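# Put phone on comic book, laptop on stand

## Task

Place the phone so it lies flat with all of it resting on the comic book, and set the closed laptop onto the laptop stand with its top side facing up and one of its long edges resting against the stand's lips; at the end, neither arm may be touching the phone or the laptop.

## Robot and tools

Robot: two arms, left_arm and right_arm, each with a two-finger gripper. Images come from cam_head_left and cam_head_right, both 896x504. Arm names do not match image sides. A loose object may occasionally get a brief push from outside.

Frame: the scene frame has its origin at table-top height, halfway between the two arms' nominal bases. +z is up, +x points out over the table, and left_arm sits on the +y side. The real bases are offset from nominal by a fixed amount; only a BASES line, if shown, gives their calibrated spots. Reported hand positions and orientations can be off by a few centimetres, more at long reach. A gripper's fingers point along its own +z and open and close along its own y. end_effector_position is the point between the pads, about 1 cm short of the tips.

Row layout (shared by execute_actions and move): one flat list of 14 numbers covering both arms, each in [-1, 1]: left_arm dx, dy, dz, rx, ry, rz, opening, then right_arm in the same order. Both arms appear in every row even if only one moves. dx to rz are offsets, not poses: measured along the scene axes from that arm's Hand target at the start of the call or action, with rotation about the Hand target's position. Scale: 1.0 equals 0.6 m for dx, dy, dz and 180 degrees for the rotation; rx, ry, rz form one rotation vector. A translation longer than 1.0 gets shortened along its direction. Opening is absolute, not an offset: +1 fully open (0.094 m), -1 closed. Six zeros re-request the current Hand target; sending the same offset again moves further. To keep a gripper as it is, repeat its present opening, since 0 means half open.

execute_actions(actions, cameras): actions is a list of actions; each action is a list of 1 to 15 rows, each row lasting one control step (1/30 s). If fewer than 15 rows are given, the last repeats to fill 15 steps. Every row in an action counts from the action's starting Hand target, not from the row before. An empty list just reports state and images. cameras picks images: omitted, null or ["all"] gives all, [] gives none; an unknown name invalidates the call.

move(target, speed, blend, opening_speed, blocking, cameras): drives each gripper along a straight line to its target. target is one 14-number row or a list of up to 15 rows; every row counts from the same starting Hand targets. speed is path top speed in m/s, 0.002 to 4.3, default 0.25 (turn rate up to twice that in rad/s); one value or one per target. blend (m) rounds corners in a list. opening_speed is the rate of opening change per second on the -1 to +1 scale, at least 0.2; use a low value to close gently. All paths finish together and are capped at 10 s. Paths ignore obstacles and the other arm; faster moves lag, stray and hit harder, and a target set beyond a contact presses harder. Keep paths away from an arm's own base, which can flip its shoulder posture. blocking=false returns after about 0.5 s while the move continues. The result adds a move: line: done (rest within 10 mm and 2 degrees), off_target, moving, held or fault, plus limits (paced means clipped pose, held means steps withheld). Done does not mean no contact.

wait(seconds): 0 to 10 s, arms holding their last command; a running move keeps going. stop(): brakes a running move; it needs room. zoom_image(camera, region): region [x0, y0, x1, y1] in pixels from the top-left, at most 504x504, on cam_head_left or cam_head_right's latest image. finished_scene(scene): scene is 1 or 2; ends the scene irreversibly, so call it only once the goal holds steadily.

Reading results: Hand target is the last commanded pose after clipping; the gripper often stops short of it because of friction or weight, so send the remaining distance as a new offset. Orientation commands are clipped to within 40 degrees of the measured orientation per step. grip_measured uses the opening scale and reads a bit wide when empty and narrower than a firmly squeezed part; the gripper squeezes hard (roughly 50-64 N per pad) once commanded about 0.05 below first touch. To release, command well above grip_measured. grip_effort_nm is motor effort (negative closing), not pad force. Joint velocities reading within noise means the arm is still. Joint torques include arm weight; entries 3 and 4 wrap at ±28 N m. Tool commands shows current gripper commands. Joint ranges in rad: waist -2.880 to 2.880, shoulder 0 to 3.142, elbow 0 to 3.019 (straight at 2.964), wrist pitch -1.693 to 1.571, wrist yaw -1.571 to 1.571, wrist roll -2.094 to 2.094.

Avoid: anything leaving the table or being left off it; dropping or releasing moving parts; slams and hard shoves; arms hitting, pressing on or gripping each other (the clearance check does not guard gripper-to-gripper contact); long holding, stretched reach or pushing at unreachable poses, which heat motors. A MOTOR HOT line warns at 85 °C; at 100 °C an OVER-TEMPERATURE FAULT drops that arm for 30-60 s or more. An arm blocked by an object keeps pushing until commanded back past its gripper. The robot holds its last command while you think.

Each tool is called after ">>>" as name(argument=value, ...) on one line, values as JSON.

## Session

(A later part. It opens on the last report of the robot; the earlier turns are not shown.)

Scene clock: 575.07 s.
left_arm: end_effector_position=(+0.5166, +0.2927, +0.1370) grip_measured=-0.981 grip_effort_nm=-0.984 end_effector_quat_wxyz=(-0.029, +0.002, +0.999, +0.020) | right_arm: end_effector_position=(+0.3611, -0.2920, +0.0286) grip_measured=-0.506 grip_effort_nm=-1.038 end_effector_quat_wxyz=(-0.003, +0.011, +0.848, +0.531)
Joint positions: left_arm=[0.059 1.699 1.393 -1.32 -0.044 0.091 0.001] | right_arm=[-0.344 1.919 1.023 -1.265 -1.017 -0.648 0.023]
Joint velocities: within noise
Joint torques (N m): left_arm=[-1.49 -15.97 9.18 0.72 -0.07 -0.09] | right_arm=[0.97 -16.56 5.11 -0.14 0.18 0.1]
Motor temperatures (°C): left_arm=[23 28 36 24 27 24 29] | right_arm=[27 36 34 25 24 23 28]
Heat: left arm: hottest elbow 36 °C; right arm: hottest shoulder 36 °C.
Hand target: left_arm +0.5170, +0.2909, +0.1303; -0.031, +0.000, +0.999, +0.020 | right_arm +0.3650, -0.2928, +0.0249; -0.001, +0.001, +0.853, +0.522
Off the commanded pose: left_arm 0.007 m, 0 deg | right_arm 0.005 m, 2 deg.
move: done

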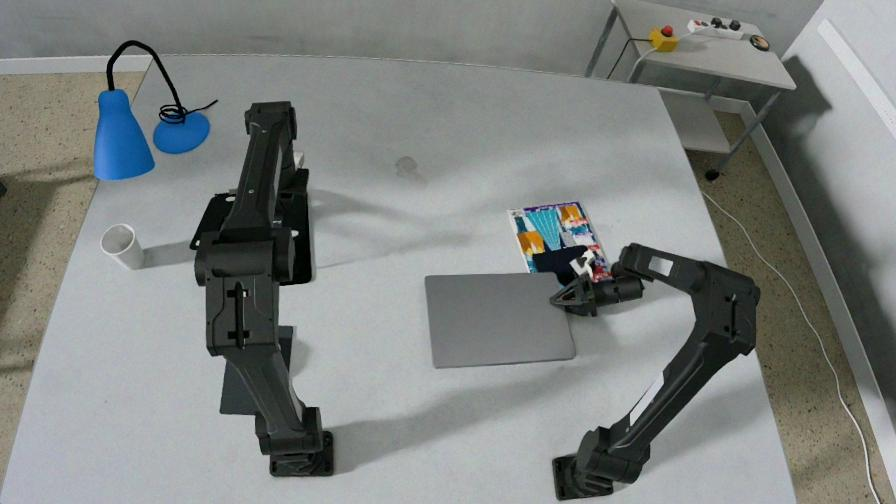

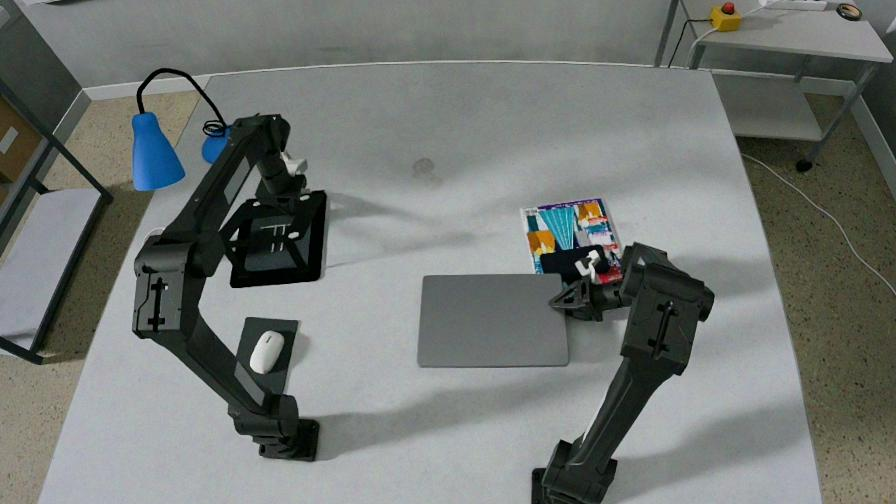

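>>> move(target=[[0.025,0.065,0,0,0,0,-1,0,0,0,0,0,0,-1],[0.025,0.065,-0.06,0,0,0,-1,0,0,0,0,0,0,-1]], speed=0.1)

>>> zoom_image(camera="cam_head_right", region=[180, 150, 380, 310])

Scene clock: 580.33 s.
left_arm: end_effector_position=(+0.5295, +0.3263, +0.0990) grip_measured=-0.981 grip_effort_nm=-0.984 end_effector_quat_wxyz=(-0.032, -0.001, +0.999, +0.019) | right_arm: end_effector_position=(+0.3611, -0.2920, +0.0286) grip_measured=-0.506 grip_effort_nm=-1.038 end_effector_quat_wxyz=(-0.003, +0.011, +0.848, +0.531)
Joint positions: left_arm=[0.122 1.777 1.393 -1.245 -0.048 0.146 0.001] | right_arm=[-0.344 1.919 1.023 -1.265 -1.017 -0.648 0.023]
Joint velocities: within noise
Joint torques (N m): left_arm=[-1.44 -16.91 9.54 0.72 -0.07 0.11] | right_arm=[0.85 -16.5 5.12 -0.16 0.18 0.1]
Motor temperatures (°C): left_arm=[23 28 36 24 27 24 29] | right_arm=[27 36 34 25 24 23 28]
Heat: left arm: hottest elbow 36 °C; right arm: hottest shoulder 36 °C.
Hand target: left_arm +0.5320, +0.3299, +0.0943; -0.031, +0.000, +0.999, +0.020 | right_arm +0.3650, -0.2928, +0.0249; -0.001, +0.001, +0.853, +0.522
Off the commanded pose: left_arm 0.006 m, 0 deg | right_arm 0.005 m, 2 deg.
move: done

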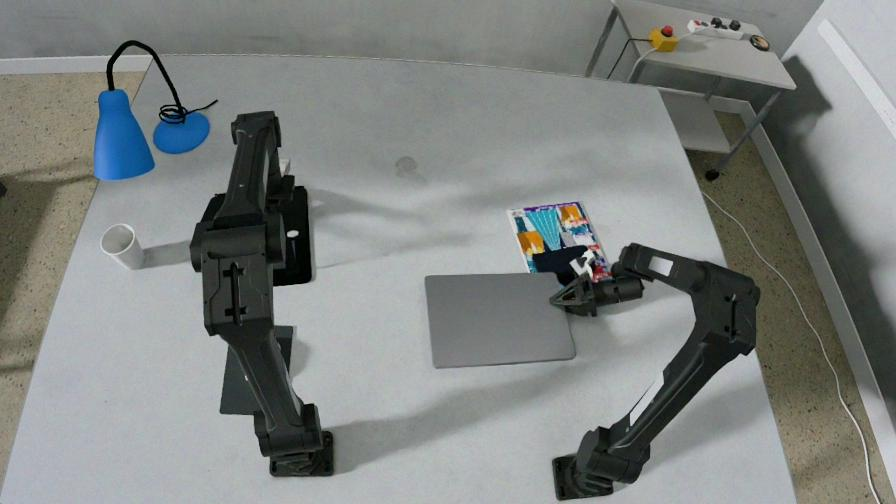

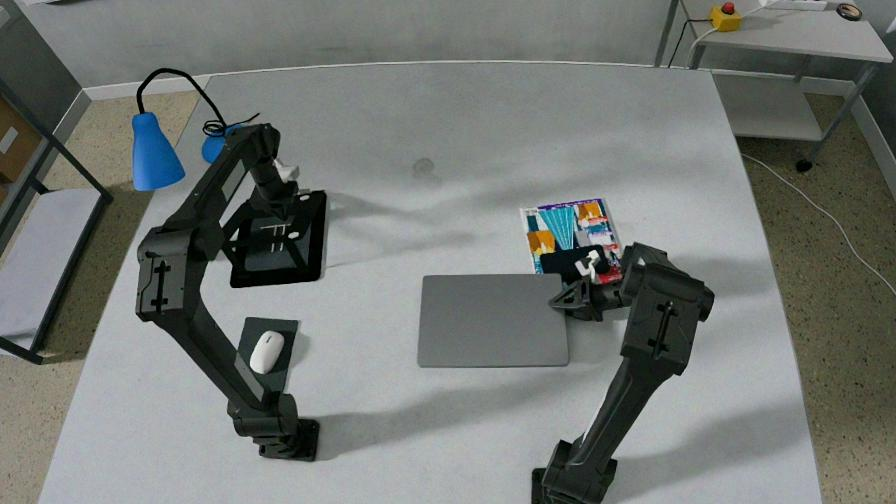

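Scaled by 2.520.

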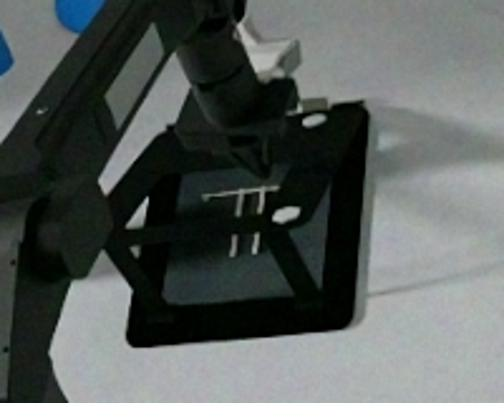

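>>> move(target=[[0.0,0.025,0,0,0,0,-1,0,0,0,0,0,0,-1],[0.0,0.025,-0.07,0,0,0,-1,0,0,0,0,0,0,-1],[0.0,-0.25,-0.07,0,0,0,-1,0,0,0,0,0,0,-1]], speed=[0.1,0.08,0.06])

>>> zoom_image(camera="cam_head_right", region=[180, 150, 430, 330])

Scene clock: 587.20 s.
left_arm: end_effector_position=(+0.5346, +0.2002, +0.0541) grip_measured=-0.981 grip_effort_nm=-0.979 end_effector_quat_wxyz=(-0.029, -0.008, +0.999, +0.025) | right_arm: end_effector_position=(+0.3611, -0.2920, +0.0286) grip_measured=-0.506 grip_effort_nm=-1.043 end_effector_quat_wxyz=(-0.003, +0.011, +0.848, +0.531)
Joint positions: left_arm=[-0.127 1.829 1.339 -1.143 -0.043 -0.115 0.001] | right_arm=[-0.344 1.919 1.023 -1.265 -1.017 -0.648 0.023]
Joint velocities: within noise
Joint torques (N m): left_arm=[-3.72 -17.44 8.94 0.32 0.4 -0.17] | right_arm=[0.85 -16.5 5.11 -0.14 0.18 0.1]
Motor temperatures (°C): left_arm=[23 28 36 24 27 24 29] | right_arm=[27 36 34 25 24 23 28]
Heat: left arm: hottest elbow 36 °C; right arm: hottest shoulder 36 °C.
Hand target: left_arm +0.5321, +0.1799, +0.0523; -0.031, +0.000, +0.999, +0.020 | right_arm +0.3650, -0.2928, +0.0249; -0.001, +0.001, +0.853, +0.522
Off the commanded pose: left_arm 0.021 m, 1 deg | right_arm 0.005 m, 2 deg.
move: off_target (left_arm)

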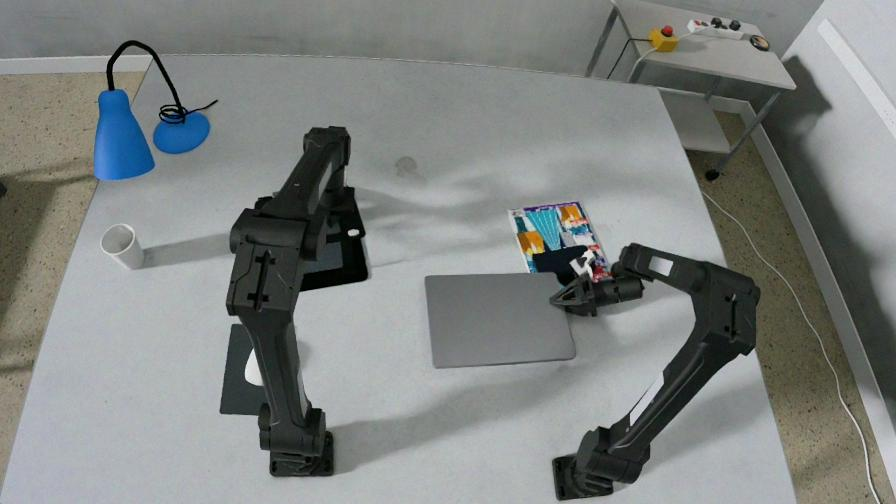

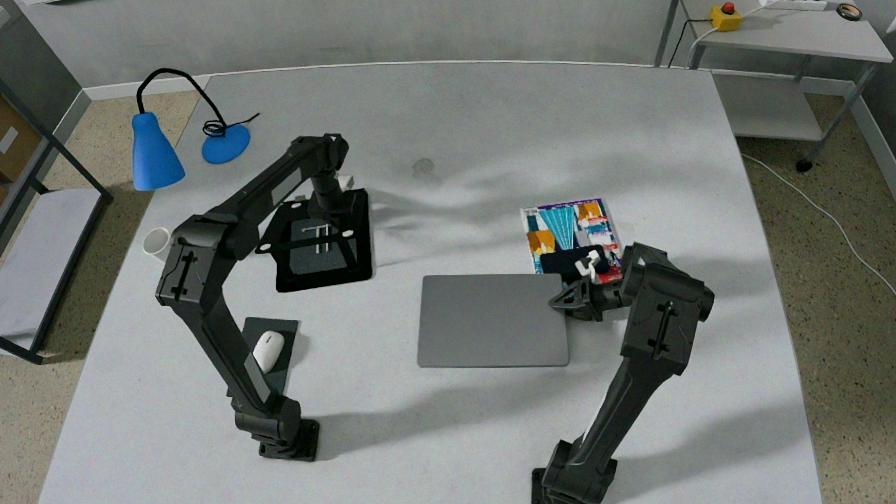

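Scaled by 2.016.

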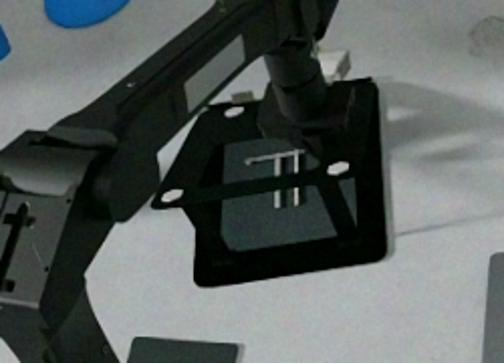

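>>> move(target=[[0.0,-0.09,0,0,0,0,-1,0,0,0,0,0,0,-1],[0.0,-0.05,0,0,0,0,-1,-0.03,-0.02,0.015,0,0,0,-1],[-0.24,-0.05,0.005,0,0,0,-1,-0.1,-0.03,0.015,0,0,0,-1]], speed=[0.06,0.06,0.06])

>>> zoom_image(camera="cam_head_right", region=[200, 150, 450, 330])

Scene clock: 597.07 s.
left_arm: end_effector_position=(+0.3958, +0.1569, +0.0523) grip_measured=-0.981 grip_effort_nm=-0.974 end_effector_quat_wxyz=(-0.034, -0.004, +0.999, +0.022) | right_arm: end_effector_position=(+0.3091, -0.3052, +0.0261) grip_measured=-0.506 grip_effort_nm=-1.038 end_effector_quat_wxyz=(-0.015, +0.023, +0.846, +0.533)
Joint positions: left_arm=[-0.27 1.539 0.945 -1.054 -0.027 -0.252 0.001] | right_arm=[-0.424 1.878 0.911 -1.308 -0.969 -0.746 0.023]
Joint velocities: within noise
Joint torques (N m): left_arm=[-3.96 -14.8 6.93 0.25 0.14 -0.13] | right_arm=[-0.38 -18.2 3.28 -1.17 0.58 -0.29]
Motor temperatures (°C): left_arm=[23 28 35 24 27 24 30] | right_arm=[27 36 34 25 24 24 28]
Heat: left arm: hottest elbow 35 °C; right arm: hottest shoulder 36 °C.
Hand target: left_arm +0.3880, +0.1500, +0.0553; -0.031, +0.000, +0.999, +0.020 | right_arm +0.3051, -0.3108, +0.0340; -0.001, +0.000, +0.853, +0.522
Off the commanded pose: left_arm 0.011 m, 1 deg | right_arm 0.010 m, 3 deg.
move: off_target (left_arm, right_arm)

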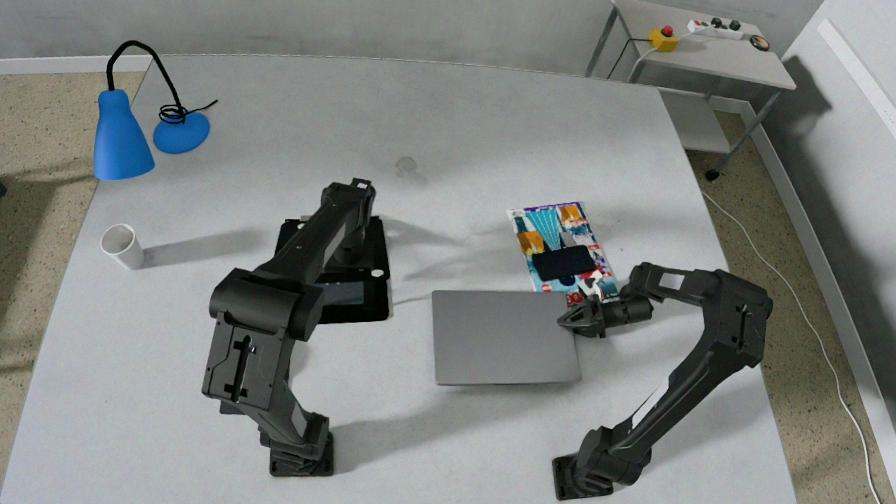

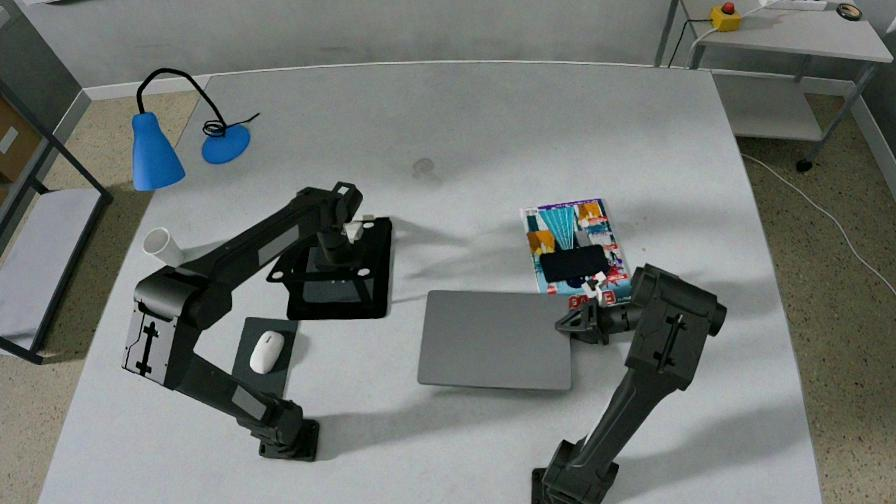

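Scaled by 2.016.

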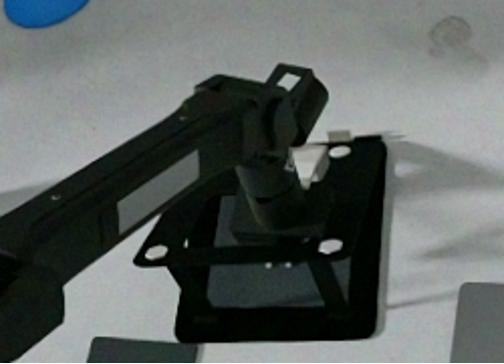

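>>> move(target=[[0.03,0.02,0.0,0,0,0,-1,0,0,-0.01,0,0,0,-1],[0.03,0.02,0.36,0,0,0,-1,0,0,-0.01,0,0,0,-1],[-0.21,-0.233,0.36,-0.35,0,0,-0.15,0,0,-0.01,0,0,0,-1],[-0.21,-0.233,0.09,-0.35,0,0,-0.15,0,0,-0.01,0,0,0,-1]], speed=[0.08,0.2,0.25,0.2])

>>> zoom_image(camera="cam_head_left", region=[280, 200, 530, 400])

>>> zoom_image(camera="cam_head_right", region=[260, 200, 510, 400])

Scene clock: 615.20 s.
left_arm: end_effector_position=(+0.2718, +0.0118, +0.1226) grip_measured=-0.152 grip_effort_nm=0.129 end_effector_quat_wxyz=(-0.004, +0.028, +0.860, -0.510) | right_arm: end_effector_position=(+0.3091, -0.3052, +0.0261) grip_measured=-0.506 grip_effort_nm=-1.043 end_effector_quat_wxyz=(-0.014, +0.023, +0.846, +0.533)
Joint positions: left_arm=[-0.341 1.133 0.485 -0.467 1.006 -0.501 0.04] | right_arm=[-0.424 1.878 0.911 -1.308 -0.969 -0.747 0.023]
Joint velocities: within noise
Joint torques (N m): left_arm=[-3.08 -5.77 6.97 1.28 0.41 -0.18] | right_arm=[-0.32 -17.2 3.15 -0.64 0.59 -0.28]
Motor temperatures (°C): left_arm=[23 28 35 24 27 24 29] | right_arm=[26 35 33 25 25 24 29]
Heat: left arm: hottest elbow 35 °C; right arm: hottest shoulder 35 °C.
Hand target: left_arm +0.2620, +0.0102, +0.1093; -0.027, +0.016, +0.862, -0.505 | right_arm +0.3051, -0.3107, +0.0279; -0.001, +0.000, +0.853, +0.522
Off the commanded pose: left_arm 0.017 m, 3 deg | right_arm 0.007 m, 3 deg.
move: off_target (left_arm, right_arm)

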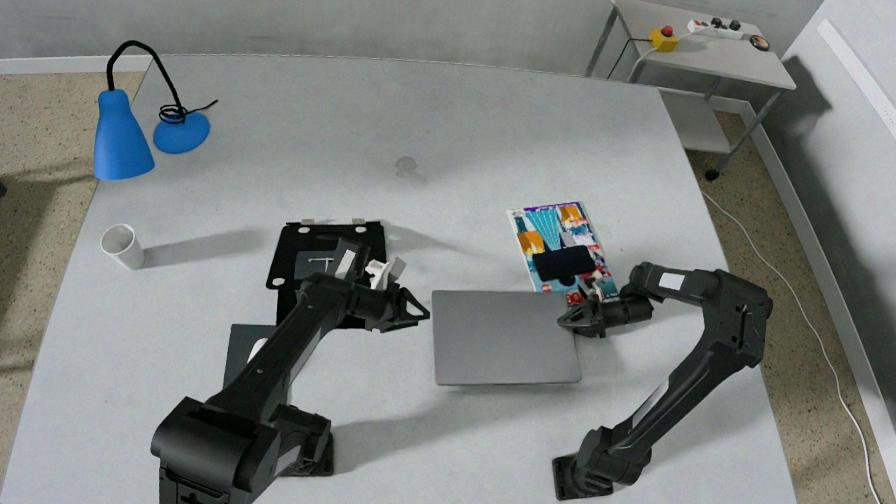

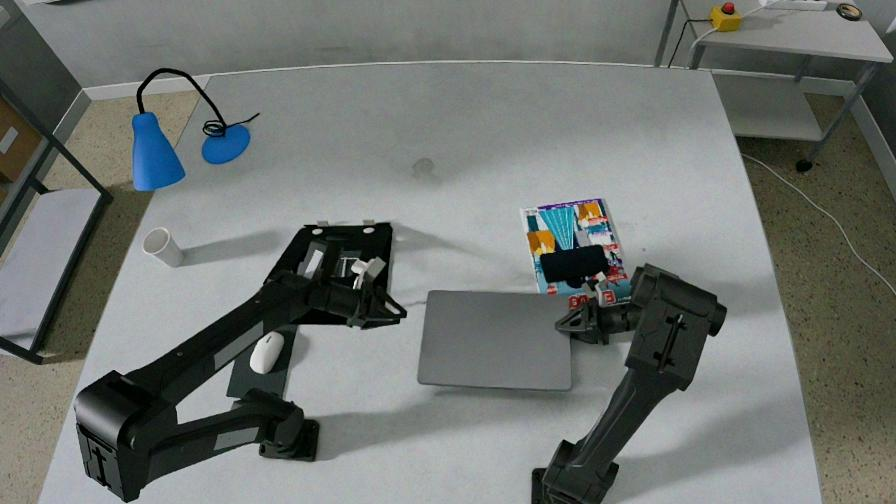

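Scaled by 2.016.

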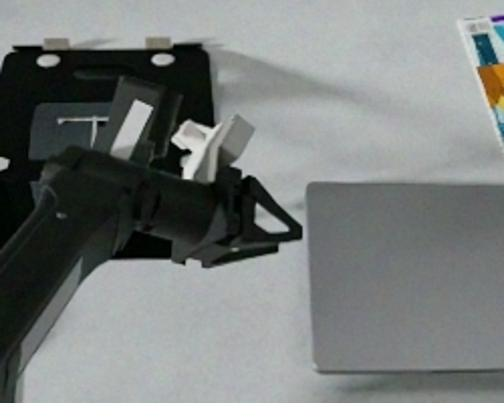

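Scaled by 2.016.

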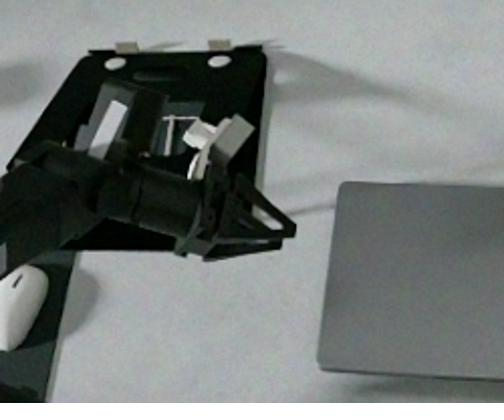

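>>> move(target=[[-0.05,0.03,0.0,0,0,0,-0.15,0,0,0,0,0,0,-1],[-0.05,0.0,-0.155,0,0,0,-0.15,0,0,0,0,0,0,-1],[-0.05,-0.15,-0.165,0,0,0,-0.15,0,0,0,0,0,0,-1]], speed=[0.15,0.12,0.06])

>>> zoom_image(camera="cam_head_left", region=[280, 200, 530, 400])

>>> zoom_image(camera="cam_head_right", region=[260, 200, 510, 400])

Scene clock: 628.43 s.
left_arm: end_effector_position=(+0.2631, -0.0796, +0.0592) grip_measured=-0.152 grip_effort_nm=0.129 end_effector_quat_wxyz=(+0.035, +0.035, +0.838, -0.543) | right_arm: end_effector_position=(+0.3086, -0.3058, +0.0257) grip_measured=-0.506 grip_effort_nm=-1.043 end_effector_quat_wxyz=(-0.018, +0.027, +0.846, +0.532)
Joint positions: left_arm=[-0.652 1.468 0.366 0.465 0.818 -0.969 0.04] | right_arm=[-0.425 1.878 0.911 -1.308 -0.965 -0.737 0.023]
Joint velocities: within noise
Joint torques (N m): left_arm=[-4.95 -2.32 3.63 0.16 -0.41 -0.01] | right_arm=[-0.32 -17.2 3.12 -0.62 0.47 -0.36]
Motor temperatures (°C): left_arm=[23 27 34 24 27 24 29] | right_arm=[26 35 32 25 25 24 29]
Heat: left arm: hottest elbow 34 °C; right arm: hottest shoulder 35 °C.
Hand target: left_arm +0.2320, -0.0798, +0.0103; -0.027, +0.016, +0.862, -0.505 | right_arm +0.3051, -0.3109, +0.0279; -0.001, +0.000, +0.853, +0.521
Off the commanded pose: left_arm 0.058 m, 9 deg | right_arm 0.006 m, 4 deg.
move: off_target (left_arm, right_arm)

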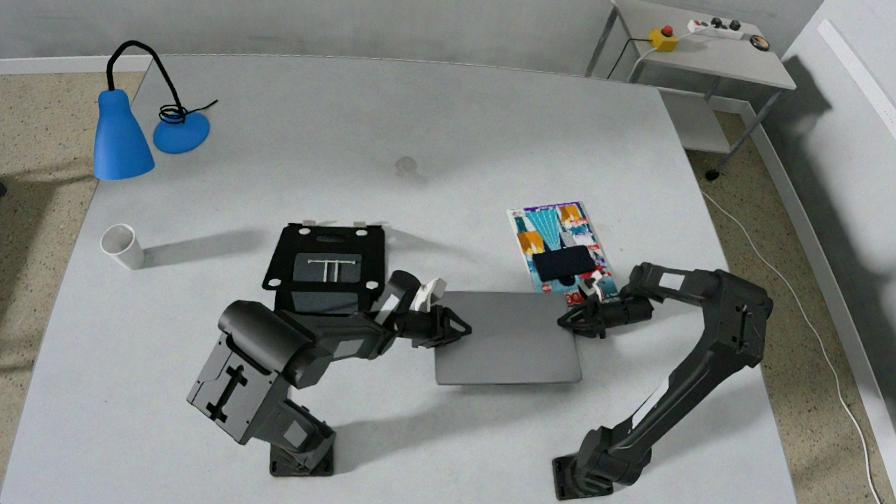

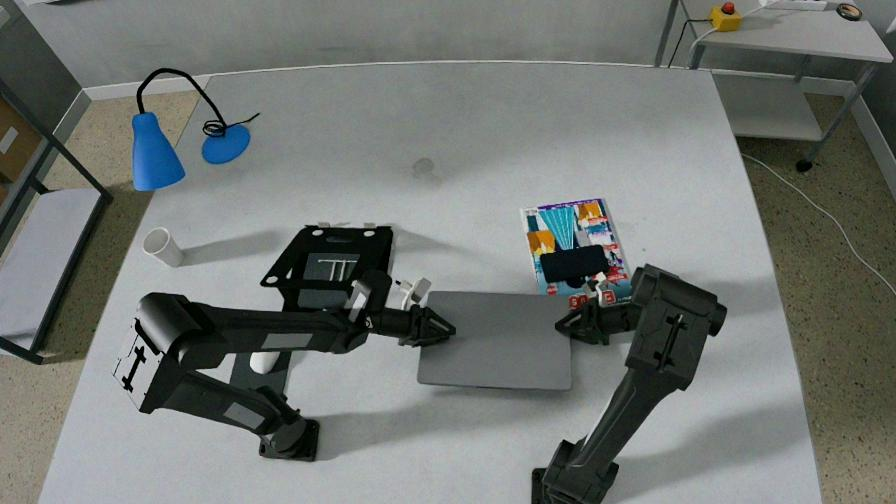

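Scaled by 2.016.

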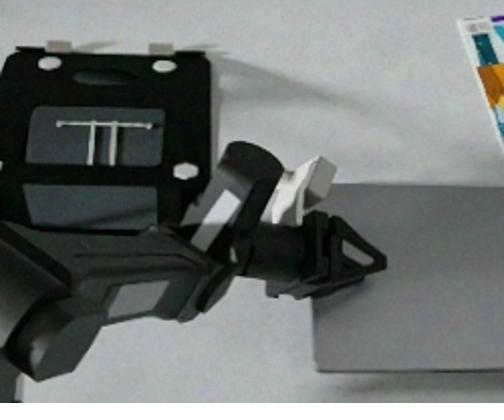

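Scaled by 2.016.

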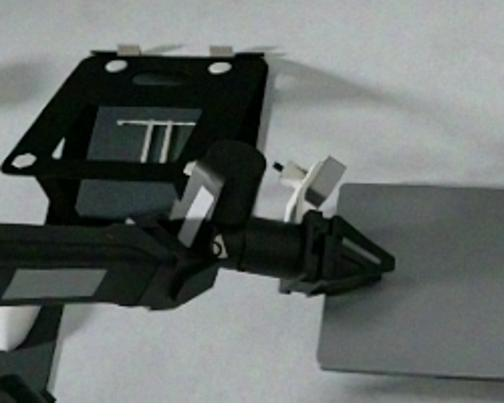

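>>> move(target=[[0.0,0.0,0.14,0,0,0,-0.15,0,0,0,0,0,0,-1],[0.0,0.18,0.14,0,0,0,-0.15,0,0,0,0,0,0,-1],[0.0,0.18,0.025,0,0,0,-0.15,0,0,0,0,0,0,-1]], speed=[0.15,0.15,0.1])

>>> zoom_image(camera="cam_head_left", region=[280, 200, 530, 400])

>>> zoom_image(camera="cam_head_right", region=[260, 200, 510, 400])

Scene clock: 635.17 s.
left_arm: end_effector_position=(+0.2514, +0.0187, +0.0558) grip_measured=-0.152 grip_effort_nm=0.120 end_effector_quat_wxyz=(+0.020, +0.050, +0.854, -0.517) | right_arm: end_effector_position=(+0.3031, -0.3043, +0.0237) grip_measured=-0.506 grip_effort_nm=-1.033 end_effector_quat_wxyz=(-0.019, +0.019, +0.847, +0.531)
Joint positions: left_arm=[-0.337 1.284 0.326 -0.114 1.014 -0.474 0.04] | right_arm=[-0.426 1.878 0.9 -1.308 -0.957 -0.758 0.023]
Joint velocities: within noise
Joint torques (N m): left_arm=[-0.15 -1.03 3.86 0.46 0.56 0.11] | right_arm=[-0.26 -17.03 3.84 -0.65 0.2 -0.18]
Motor temperatures (°C): left_arm=[23 27 34 24 27 24 29] | right_arm=[26 35 32 25 25 24 29]
Heat: left arm: hottest elbow 34 °C; right arm: hottest shoulder 35 °C.
Hand target: left_arm +0.2319, +0.0282, +0.0253; -0.027, +0.016, +0.862, -0.505 | right_arm +0.3051, -0.3109, +0.0279; -0.001, +0.000, +0.853, +0.521
Off the commanded pose: left_arm 0.037 m, 7 deg | right_arm 0.008 m, 3 deg.
move: off_target (left_arm, right_arm)

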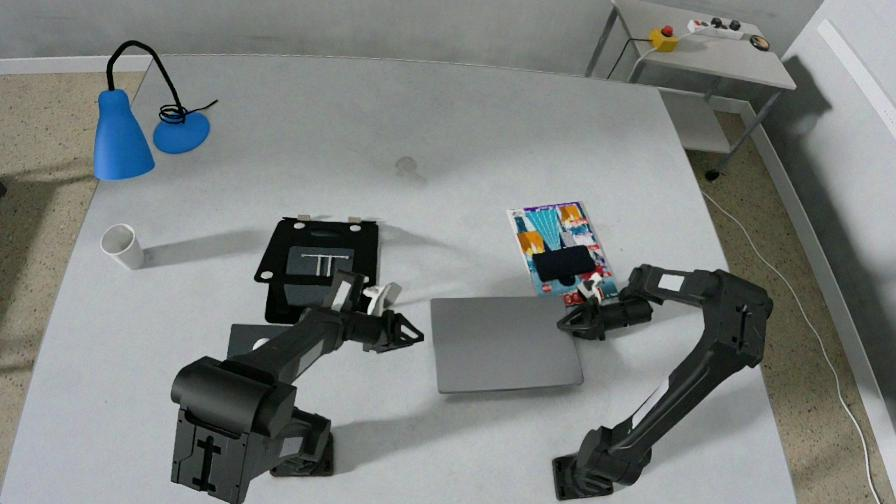

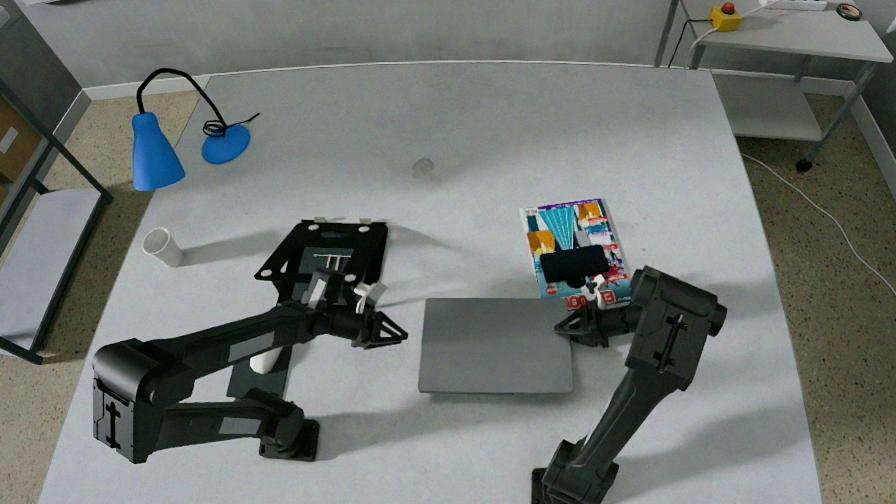

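Scaled by 2.016.

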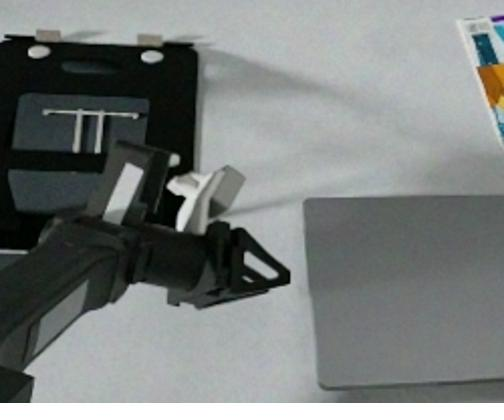

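Scaled by 2.016.

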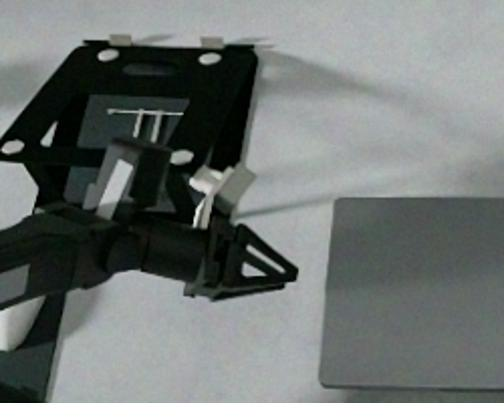

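>>> move(target=[[0.0,0.0,0.15,0,0,0,-0.15,0,0,0,0,0,0,-1],[0.0,-0.12,0.15,0,0,0,-0.15,-0.03,-0.14,0.01,0,0,0,-1]], speed=[0.15,0.08])

>>> zoom_image(camera="cam_head_left", region=[280, 200, 530, 400])

Scene clock: 642.43 s.
left_arm: end_effector_position=(+0.2120, -0.0249, +0.0932) grip_measured=-0.152 grip_effort_nm=0.125 end_effector_quat_wxyz=(-0.047, -0.002, +0.870, -0.491) | right_arm: end_effector_position=(+0.2721, -0.3752, +0.0301) grip_measured=-0.514 grip_effort_nm=-1.043 end_effector_quat_wxyz=(-0.021, +0.016, +0.846, +0.533)
Joint positions: left_arm=[-0.581 1.074 0.344 -0.204 0.879 -0.863 0.04] | right_arm=[-0.632 1.92 0.959 -1.511 -0.803 -0.994 0.023]
Joint velocities: within noise
Joint torques (N m): left_arm=[-2.43 -4.31 14.63 2.17 0.24 0.01] | right_arm=[-0.79 -15.33 7.54 -1.72 0.19 -0.18]
Motor temperatures (°C): left_arm=[23 27 34 24 27 24 29] | right_arm=[26 35 32 25 24 24 29]
Heat: left arm: hottest elbow 34 °C; right arm: hottest shoulder 35 °C.
Hand target: left_arm +0.2320, -0.0437, +0.1153; -0.027, +0.016, +0.862, -0.505 | right_arm +0.2872, -0.3949, +0.0339; -0.001, +0.000, +0.853, +0.521
Off the commanded pose: left_arm 0.035 m, 4 deg | right_arm 0.025 m, 3 deg.
move: off_target (left_arm, right_arm)

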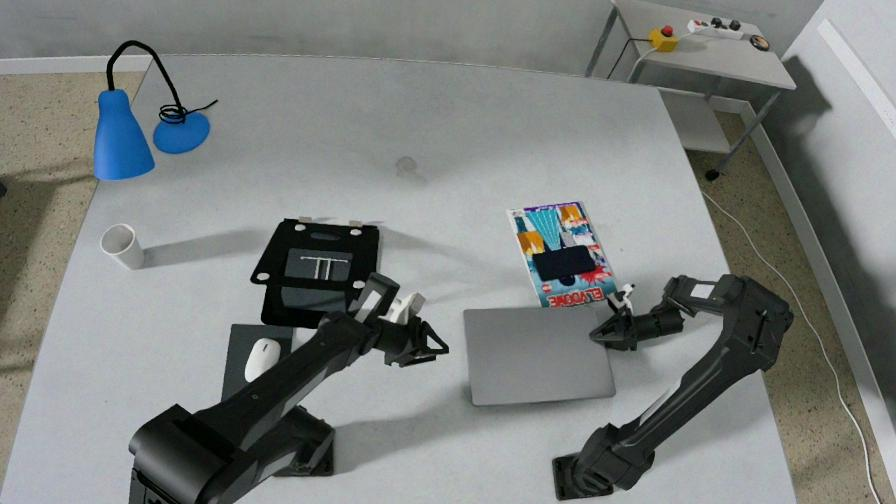

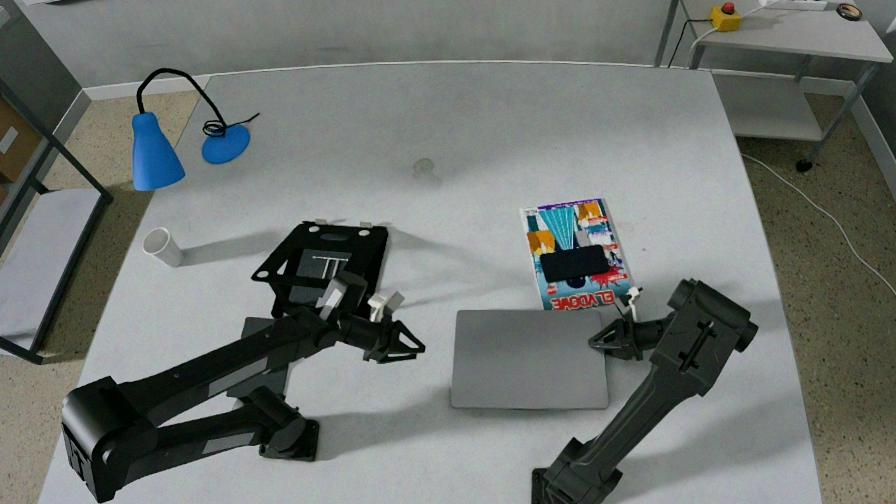

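Scaled by 2.016.

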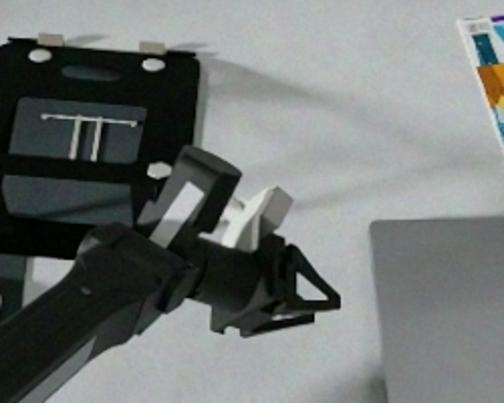

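>>> move(target=[[0.025,0.0,-0.155,0,0,0,-0.15,0,0,0,0,0,0,-1]], speed=0.12)

>>> zoom_image(camera="cam_head_left", region=[350, 260, 550, 420])

Scene clock: 646.87 s.
left_arm: end_effector_position=(+0.2410, -0.0445, +0.0253) grip_measured=-0.152 grip_effort_nm=0.120 end_effector_quat_wxyz=(-0.032, +0.021, +0.862, -0.506) | right_arm: end_effector_position=(+0.2720, -0.3752, +0.0301) grip_measured=-0.514 grip_effort_nm=-1.038 end_effector_quat_wxyz=(-0.021, +0.016, +0.846, +0.533)
Joint positions: left_arm=[-0.579 1.483 0.344 0.245 0.897 -0.838 0.04] | right_arm=[-0.632 1.92 0.959 -1.511 -0.803 -0.995 0.023]
Joint velocities: within noise
Joint torques (N m): left_arm=[-0.73 -7.3 6.11 1.87 0.12 0.05] | right_arm=[-0.79 -15.21 7.54 -1.59 0.19 -0.17]
Motor temperatures (°C): left_arm=[23 27 35 24 27 24 28] | right_arm=[26 35 33 25 24 24 29]
Heat: left arm: hottest elbow 35 °C; right arm: hottest shoulder 35 °C.
Hand target: left_arm +0.2470, -0.0438, +0.0223; -0.027, +0.016, +0.862, -0.505 | right_arm +0.2871, -0.3948, +0.0338; -0.001, +0.000, +0.853, +0.522
Off the commanded pose: left_arm 0.007 m, 1 deg | right_arm 0.025 m, 3 deg.
move: off_target (right_arm)

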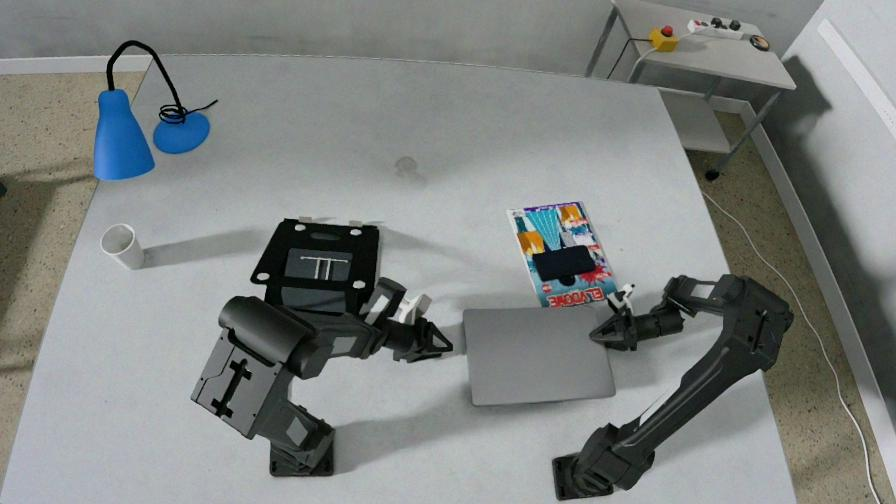

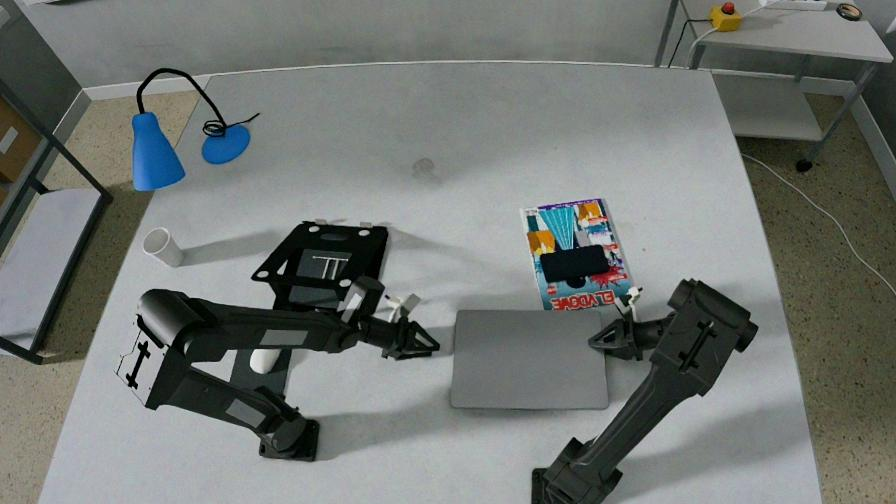

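Scaled by 2.520.

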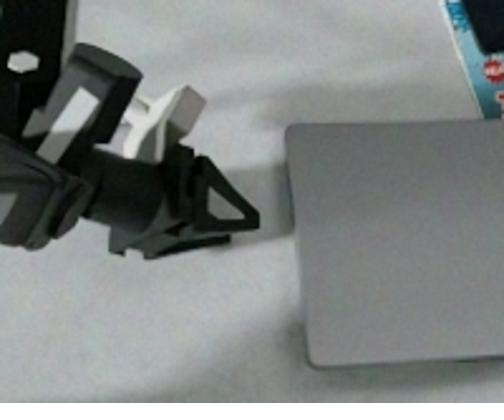

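>>> move(target=[[0.0,0.0,-0.01,0,0,0,-0.15,0,0,-0.02,0,0,0,-1],[0.0,-0.15,-0.01,0,0,0,-0.15,0,0,-0.02,0,0,0,-1]], speed=0.07)

>>> zoom_image(camera="cam_head_left", region=[350, 260, 550, 420])

Scene clock: 651.13 s.
left_arm: end_effector_position=(+0.2475, -0.1222, +0.0258) grip_measured=-0.152 grip_effort_nm=0.120 end_effector_quat_wxyz=(-0.019, +0.015, +0.859, -0.512) | right_arm: end_effector_position=(+0.2719, -0.3750, +0.0246) grip_measured=-0.514 grip_effort_nm=-1.043 end_effector_quat_wxyz=(-0.026, +0.020, +0.842, +0.538)
Joint positions: left_arm=[-0.787 1.609 0.44 0.475 0.735 -1.082 0.04] | right_arm=[-0.633 1.943 0.963 -1.511 -0.805 -0.997 0.023]
Joint velocities: within noise
Joint torques (N m): left_arm=[-3.31 -7.71 8.13 1.83 -0.24 0.03] | right_arm=[-0.73 -15.15 6.98 -0.68 0.26 -0.16]
Motor temperatures (°C): left_arm=[23 27 35 24 27 24 28] | right_arm=[26 35 33 25 24 24 29]
Heat: left arm: hottest elbow 35 °C; right arm: hottest shoulder 35 °C.
Hand target: left_arm +0.2470, -0.1338, +0.0163; -0.027, +0.016, +0.862, -0.505 | right_arm +0.2870, -0.3947, +0.0218; -0.001, +0.000, +0.853, +0.522
Off the commanded pose: left_arm 0.015 m, 1 deg | right_arm 0.025 m, 4 deg.
move: off_target (left_arm, right_arm)

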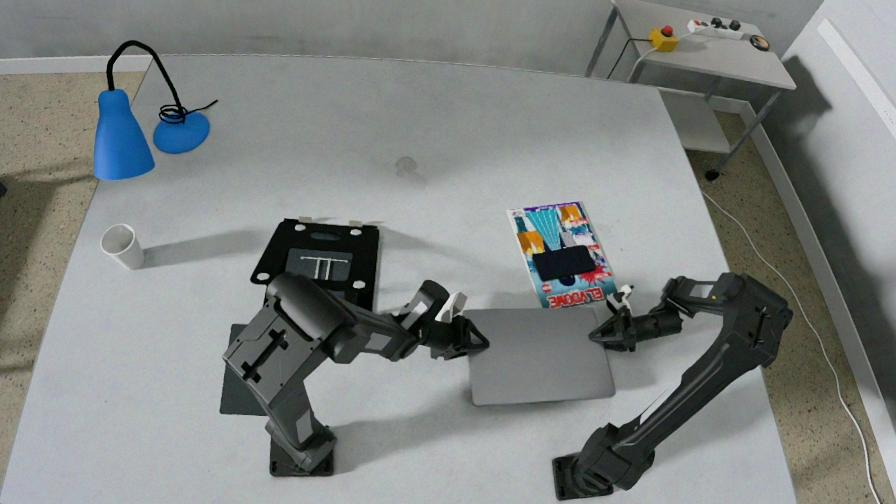

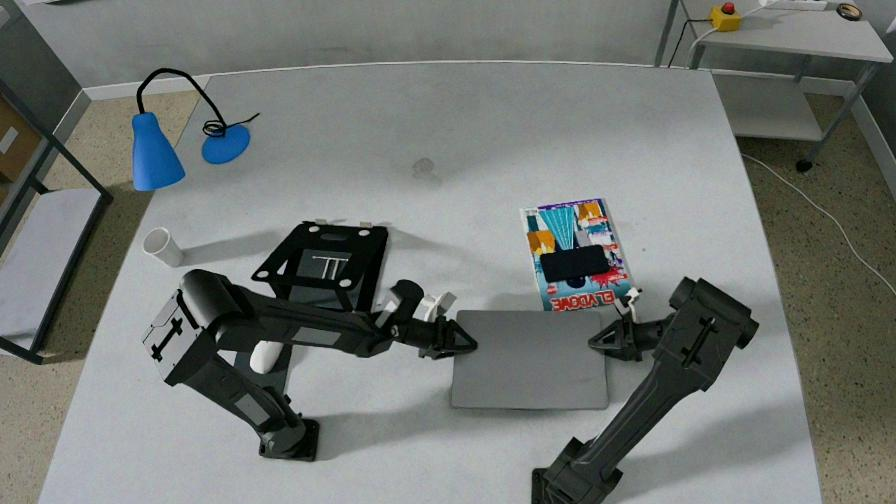

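Scaled by 2.520.

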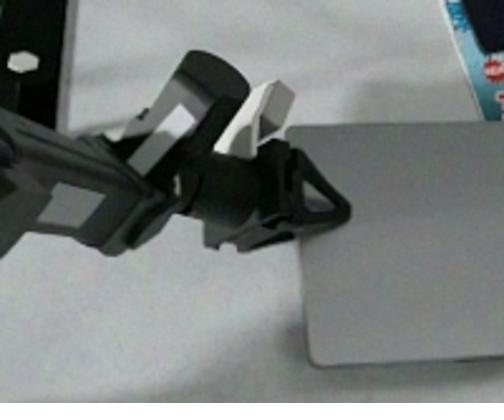

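>>> move(target=[[0.0,-0.02,0.0,0,0,0,-0.15,0,0,0,0,0,0,-1],[0.0,-0.02,0.005,0,0,0,-1,0,0,0,0,0,0,-1]], speed=0.07, opening_speed=0.4, cameras=[])

>>> move(target=[[0.03,0.02,0.25,0,0,0,-1,0.02,0.01,0.24,0,0,0,-1]], speed=0.08)

>>> zoom_image(camera="cam_head_left", region=[380, 240, 680, 420])

>>> zoom_image(camera="cam_head_right", region=[380, 240, 680, 420])

Scene clock: 657.83 s.
left_arm: end_effector_position=(+0.2483, -0.1285, +0.0257) grip_measured=-0.313 grip_effort_nm=-1.004 end_effector_quat_wxyz=(-0.027, -0.005, +0.859, -0.511) | right_arm: end_effector_position=(+0.2727, -0.3792, +0.0236) grip_measured=-0.514 grip_effort_nm=-1.038 end_effector_quat_wxyz=(-0.019, +0.014, +0.844, +0.536)
Joint positions: left_arm=[-0.803 1.617 0.45 0.482 0.717 -1.137 0.032] | right_arm=[-0.642 1.945 0.968 -1.508 -0.801 -1.013 0.023]
Joint velocities: within noise
Joint torques (N m): left_arm=[-3.9 -8.53 9.02 1.29 -0.31 0.31] | right_arm=[-0.15 -15.27 6.67 -0.83 0.11 -0.02]
Motor temperatures (°C): left_arm=[23 27 35 24 27 24 28] | right_arm=[26 35 33 25 24 24 29]
Heat: left arm: hottest elbow 35 °C; right arm: hottest shoulder 35 °C.
Hand target: left_arm +0.2469, -0.1459, +0.0194; -0.027, +0.016, +0.862, -0.505 | right_arm +0.2872, -0.3948, +0.0219; -0.001, +0.000, +0.853, +0.522
Off the commanded pose: left_arm 0.018 m, 2 deg | right_arm 0.021 m, 3 deg.
move: off_target (left_arm, right_arm); target 2's new opening was sent with left_arm's hand 0.020 m and 2 deg from that target
No camera images: "cameras" was empty.

Scene clock: 660.40 s.
left_arm: end_effector_position=(+0.2508, -0.1207, +0.1369) grip_measured=-0.307 grip_effort_nm=-1.013 end_effector_quat_wxyz=(-0.044, +0.004, +0.869, -0.493) | right_arm: end_effector_position=(+0.2747, -0.3728, +0.1345) grip_measured=-0.486 grip_effort_nm=-1.038 end_effector_quat_wxyz=(+0.013, +0.031, +0.861, +0.508)
Joint positions: left_arm=[-0.773 1.243 0.582 -0.115 0.754 -1.065 0.033] | right_arm=[-0.632 1.632 0.974 -1.681 -0.832 -0.908 0.024]
Joint velocities: within noise
Joint torques (N m): left_arm=[-1.38 -10.81 15.5 -0.08 0.14 0.16] | right_arm=[0.97 -18.14 11.26 -1.01 -0.21 0.69]
Motor temperatures (°C): left_arm=[23 27 35 24 27 24 29] | right_arm=[26 35 34 25 24 24 29]
Heat: left arm: hottest elbow 35 °C; right arm: hottest shoulder 35 °C.
Hand target: left_arm +0.2649, -0.1338, +0.1694; -0.027, +0.016, +0.862, -0.505 | right_arm +0.2992, -0.3888, +0.1659; -0.001, +0.000, +0.853, +0.522
Off the commanded pose: left_arm 0.038 m, 3 deg | right_arm 0.043 m, 4 deg.
joint sent to its limit (right arm) — joint 4 (wrist pitch), lower limit. The joint targets are off in orientation, not in position.
move: off_target (left_arm, right_arm)

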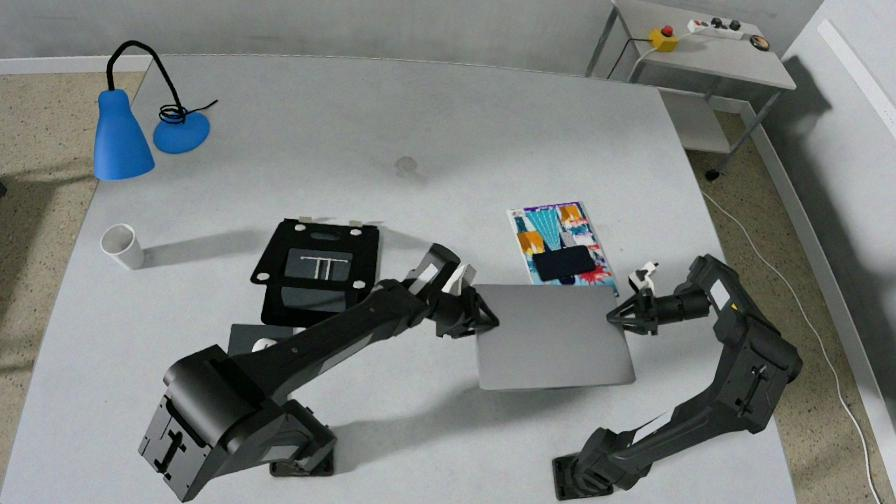

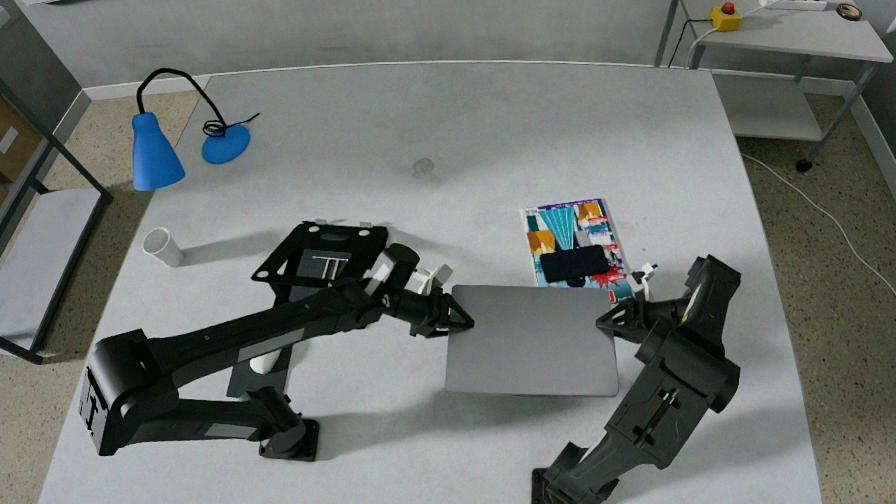

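Scaled by 1.680.

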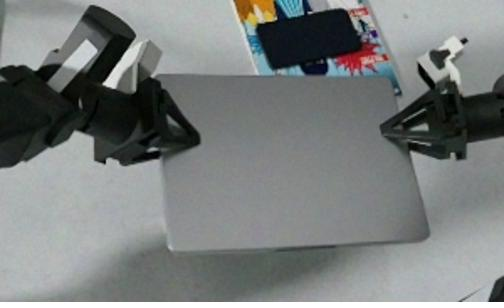

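Scaled by 1.680.

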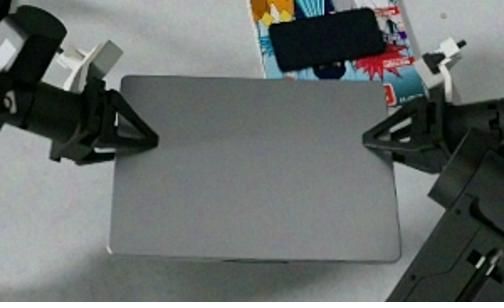

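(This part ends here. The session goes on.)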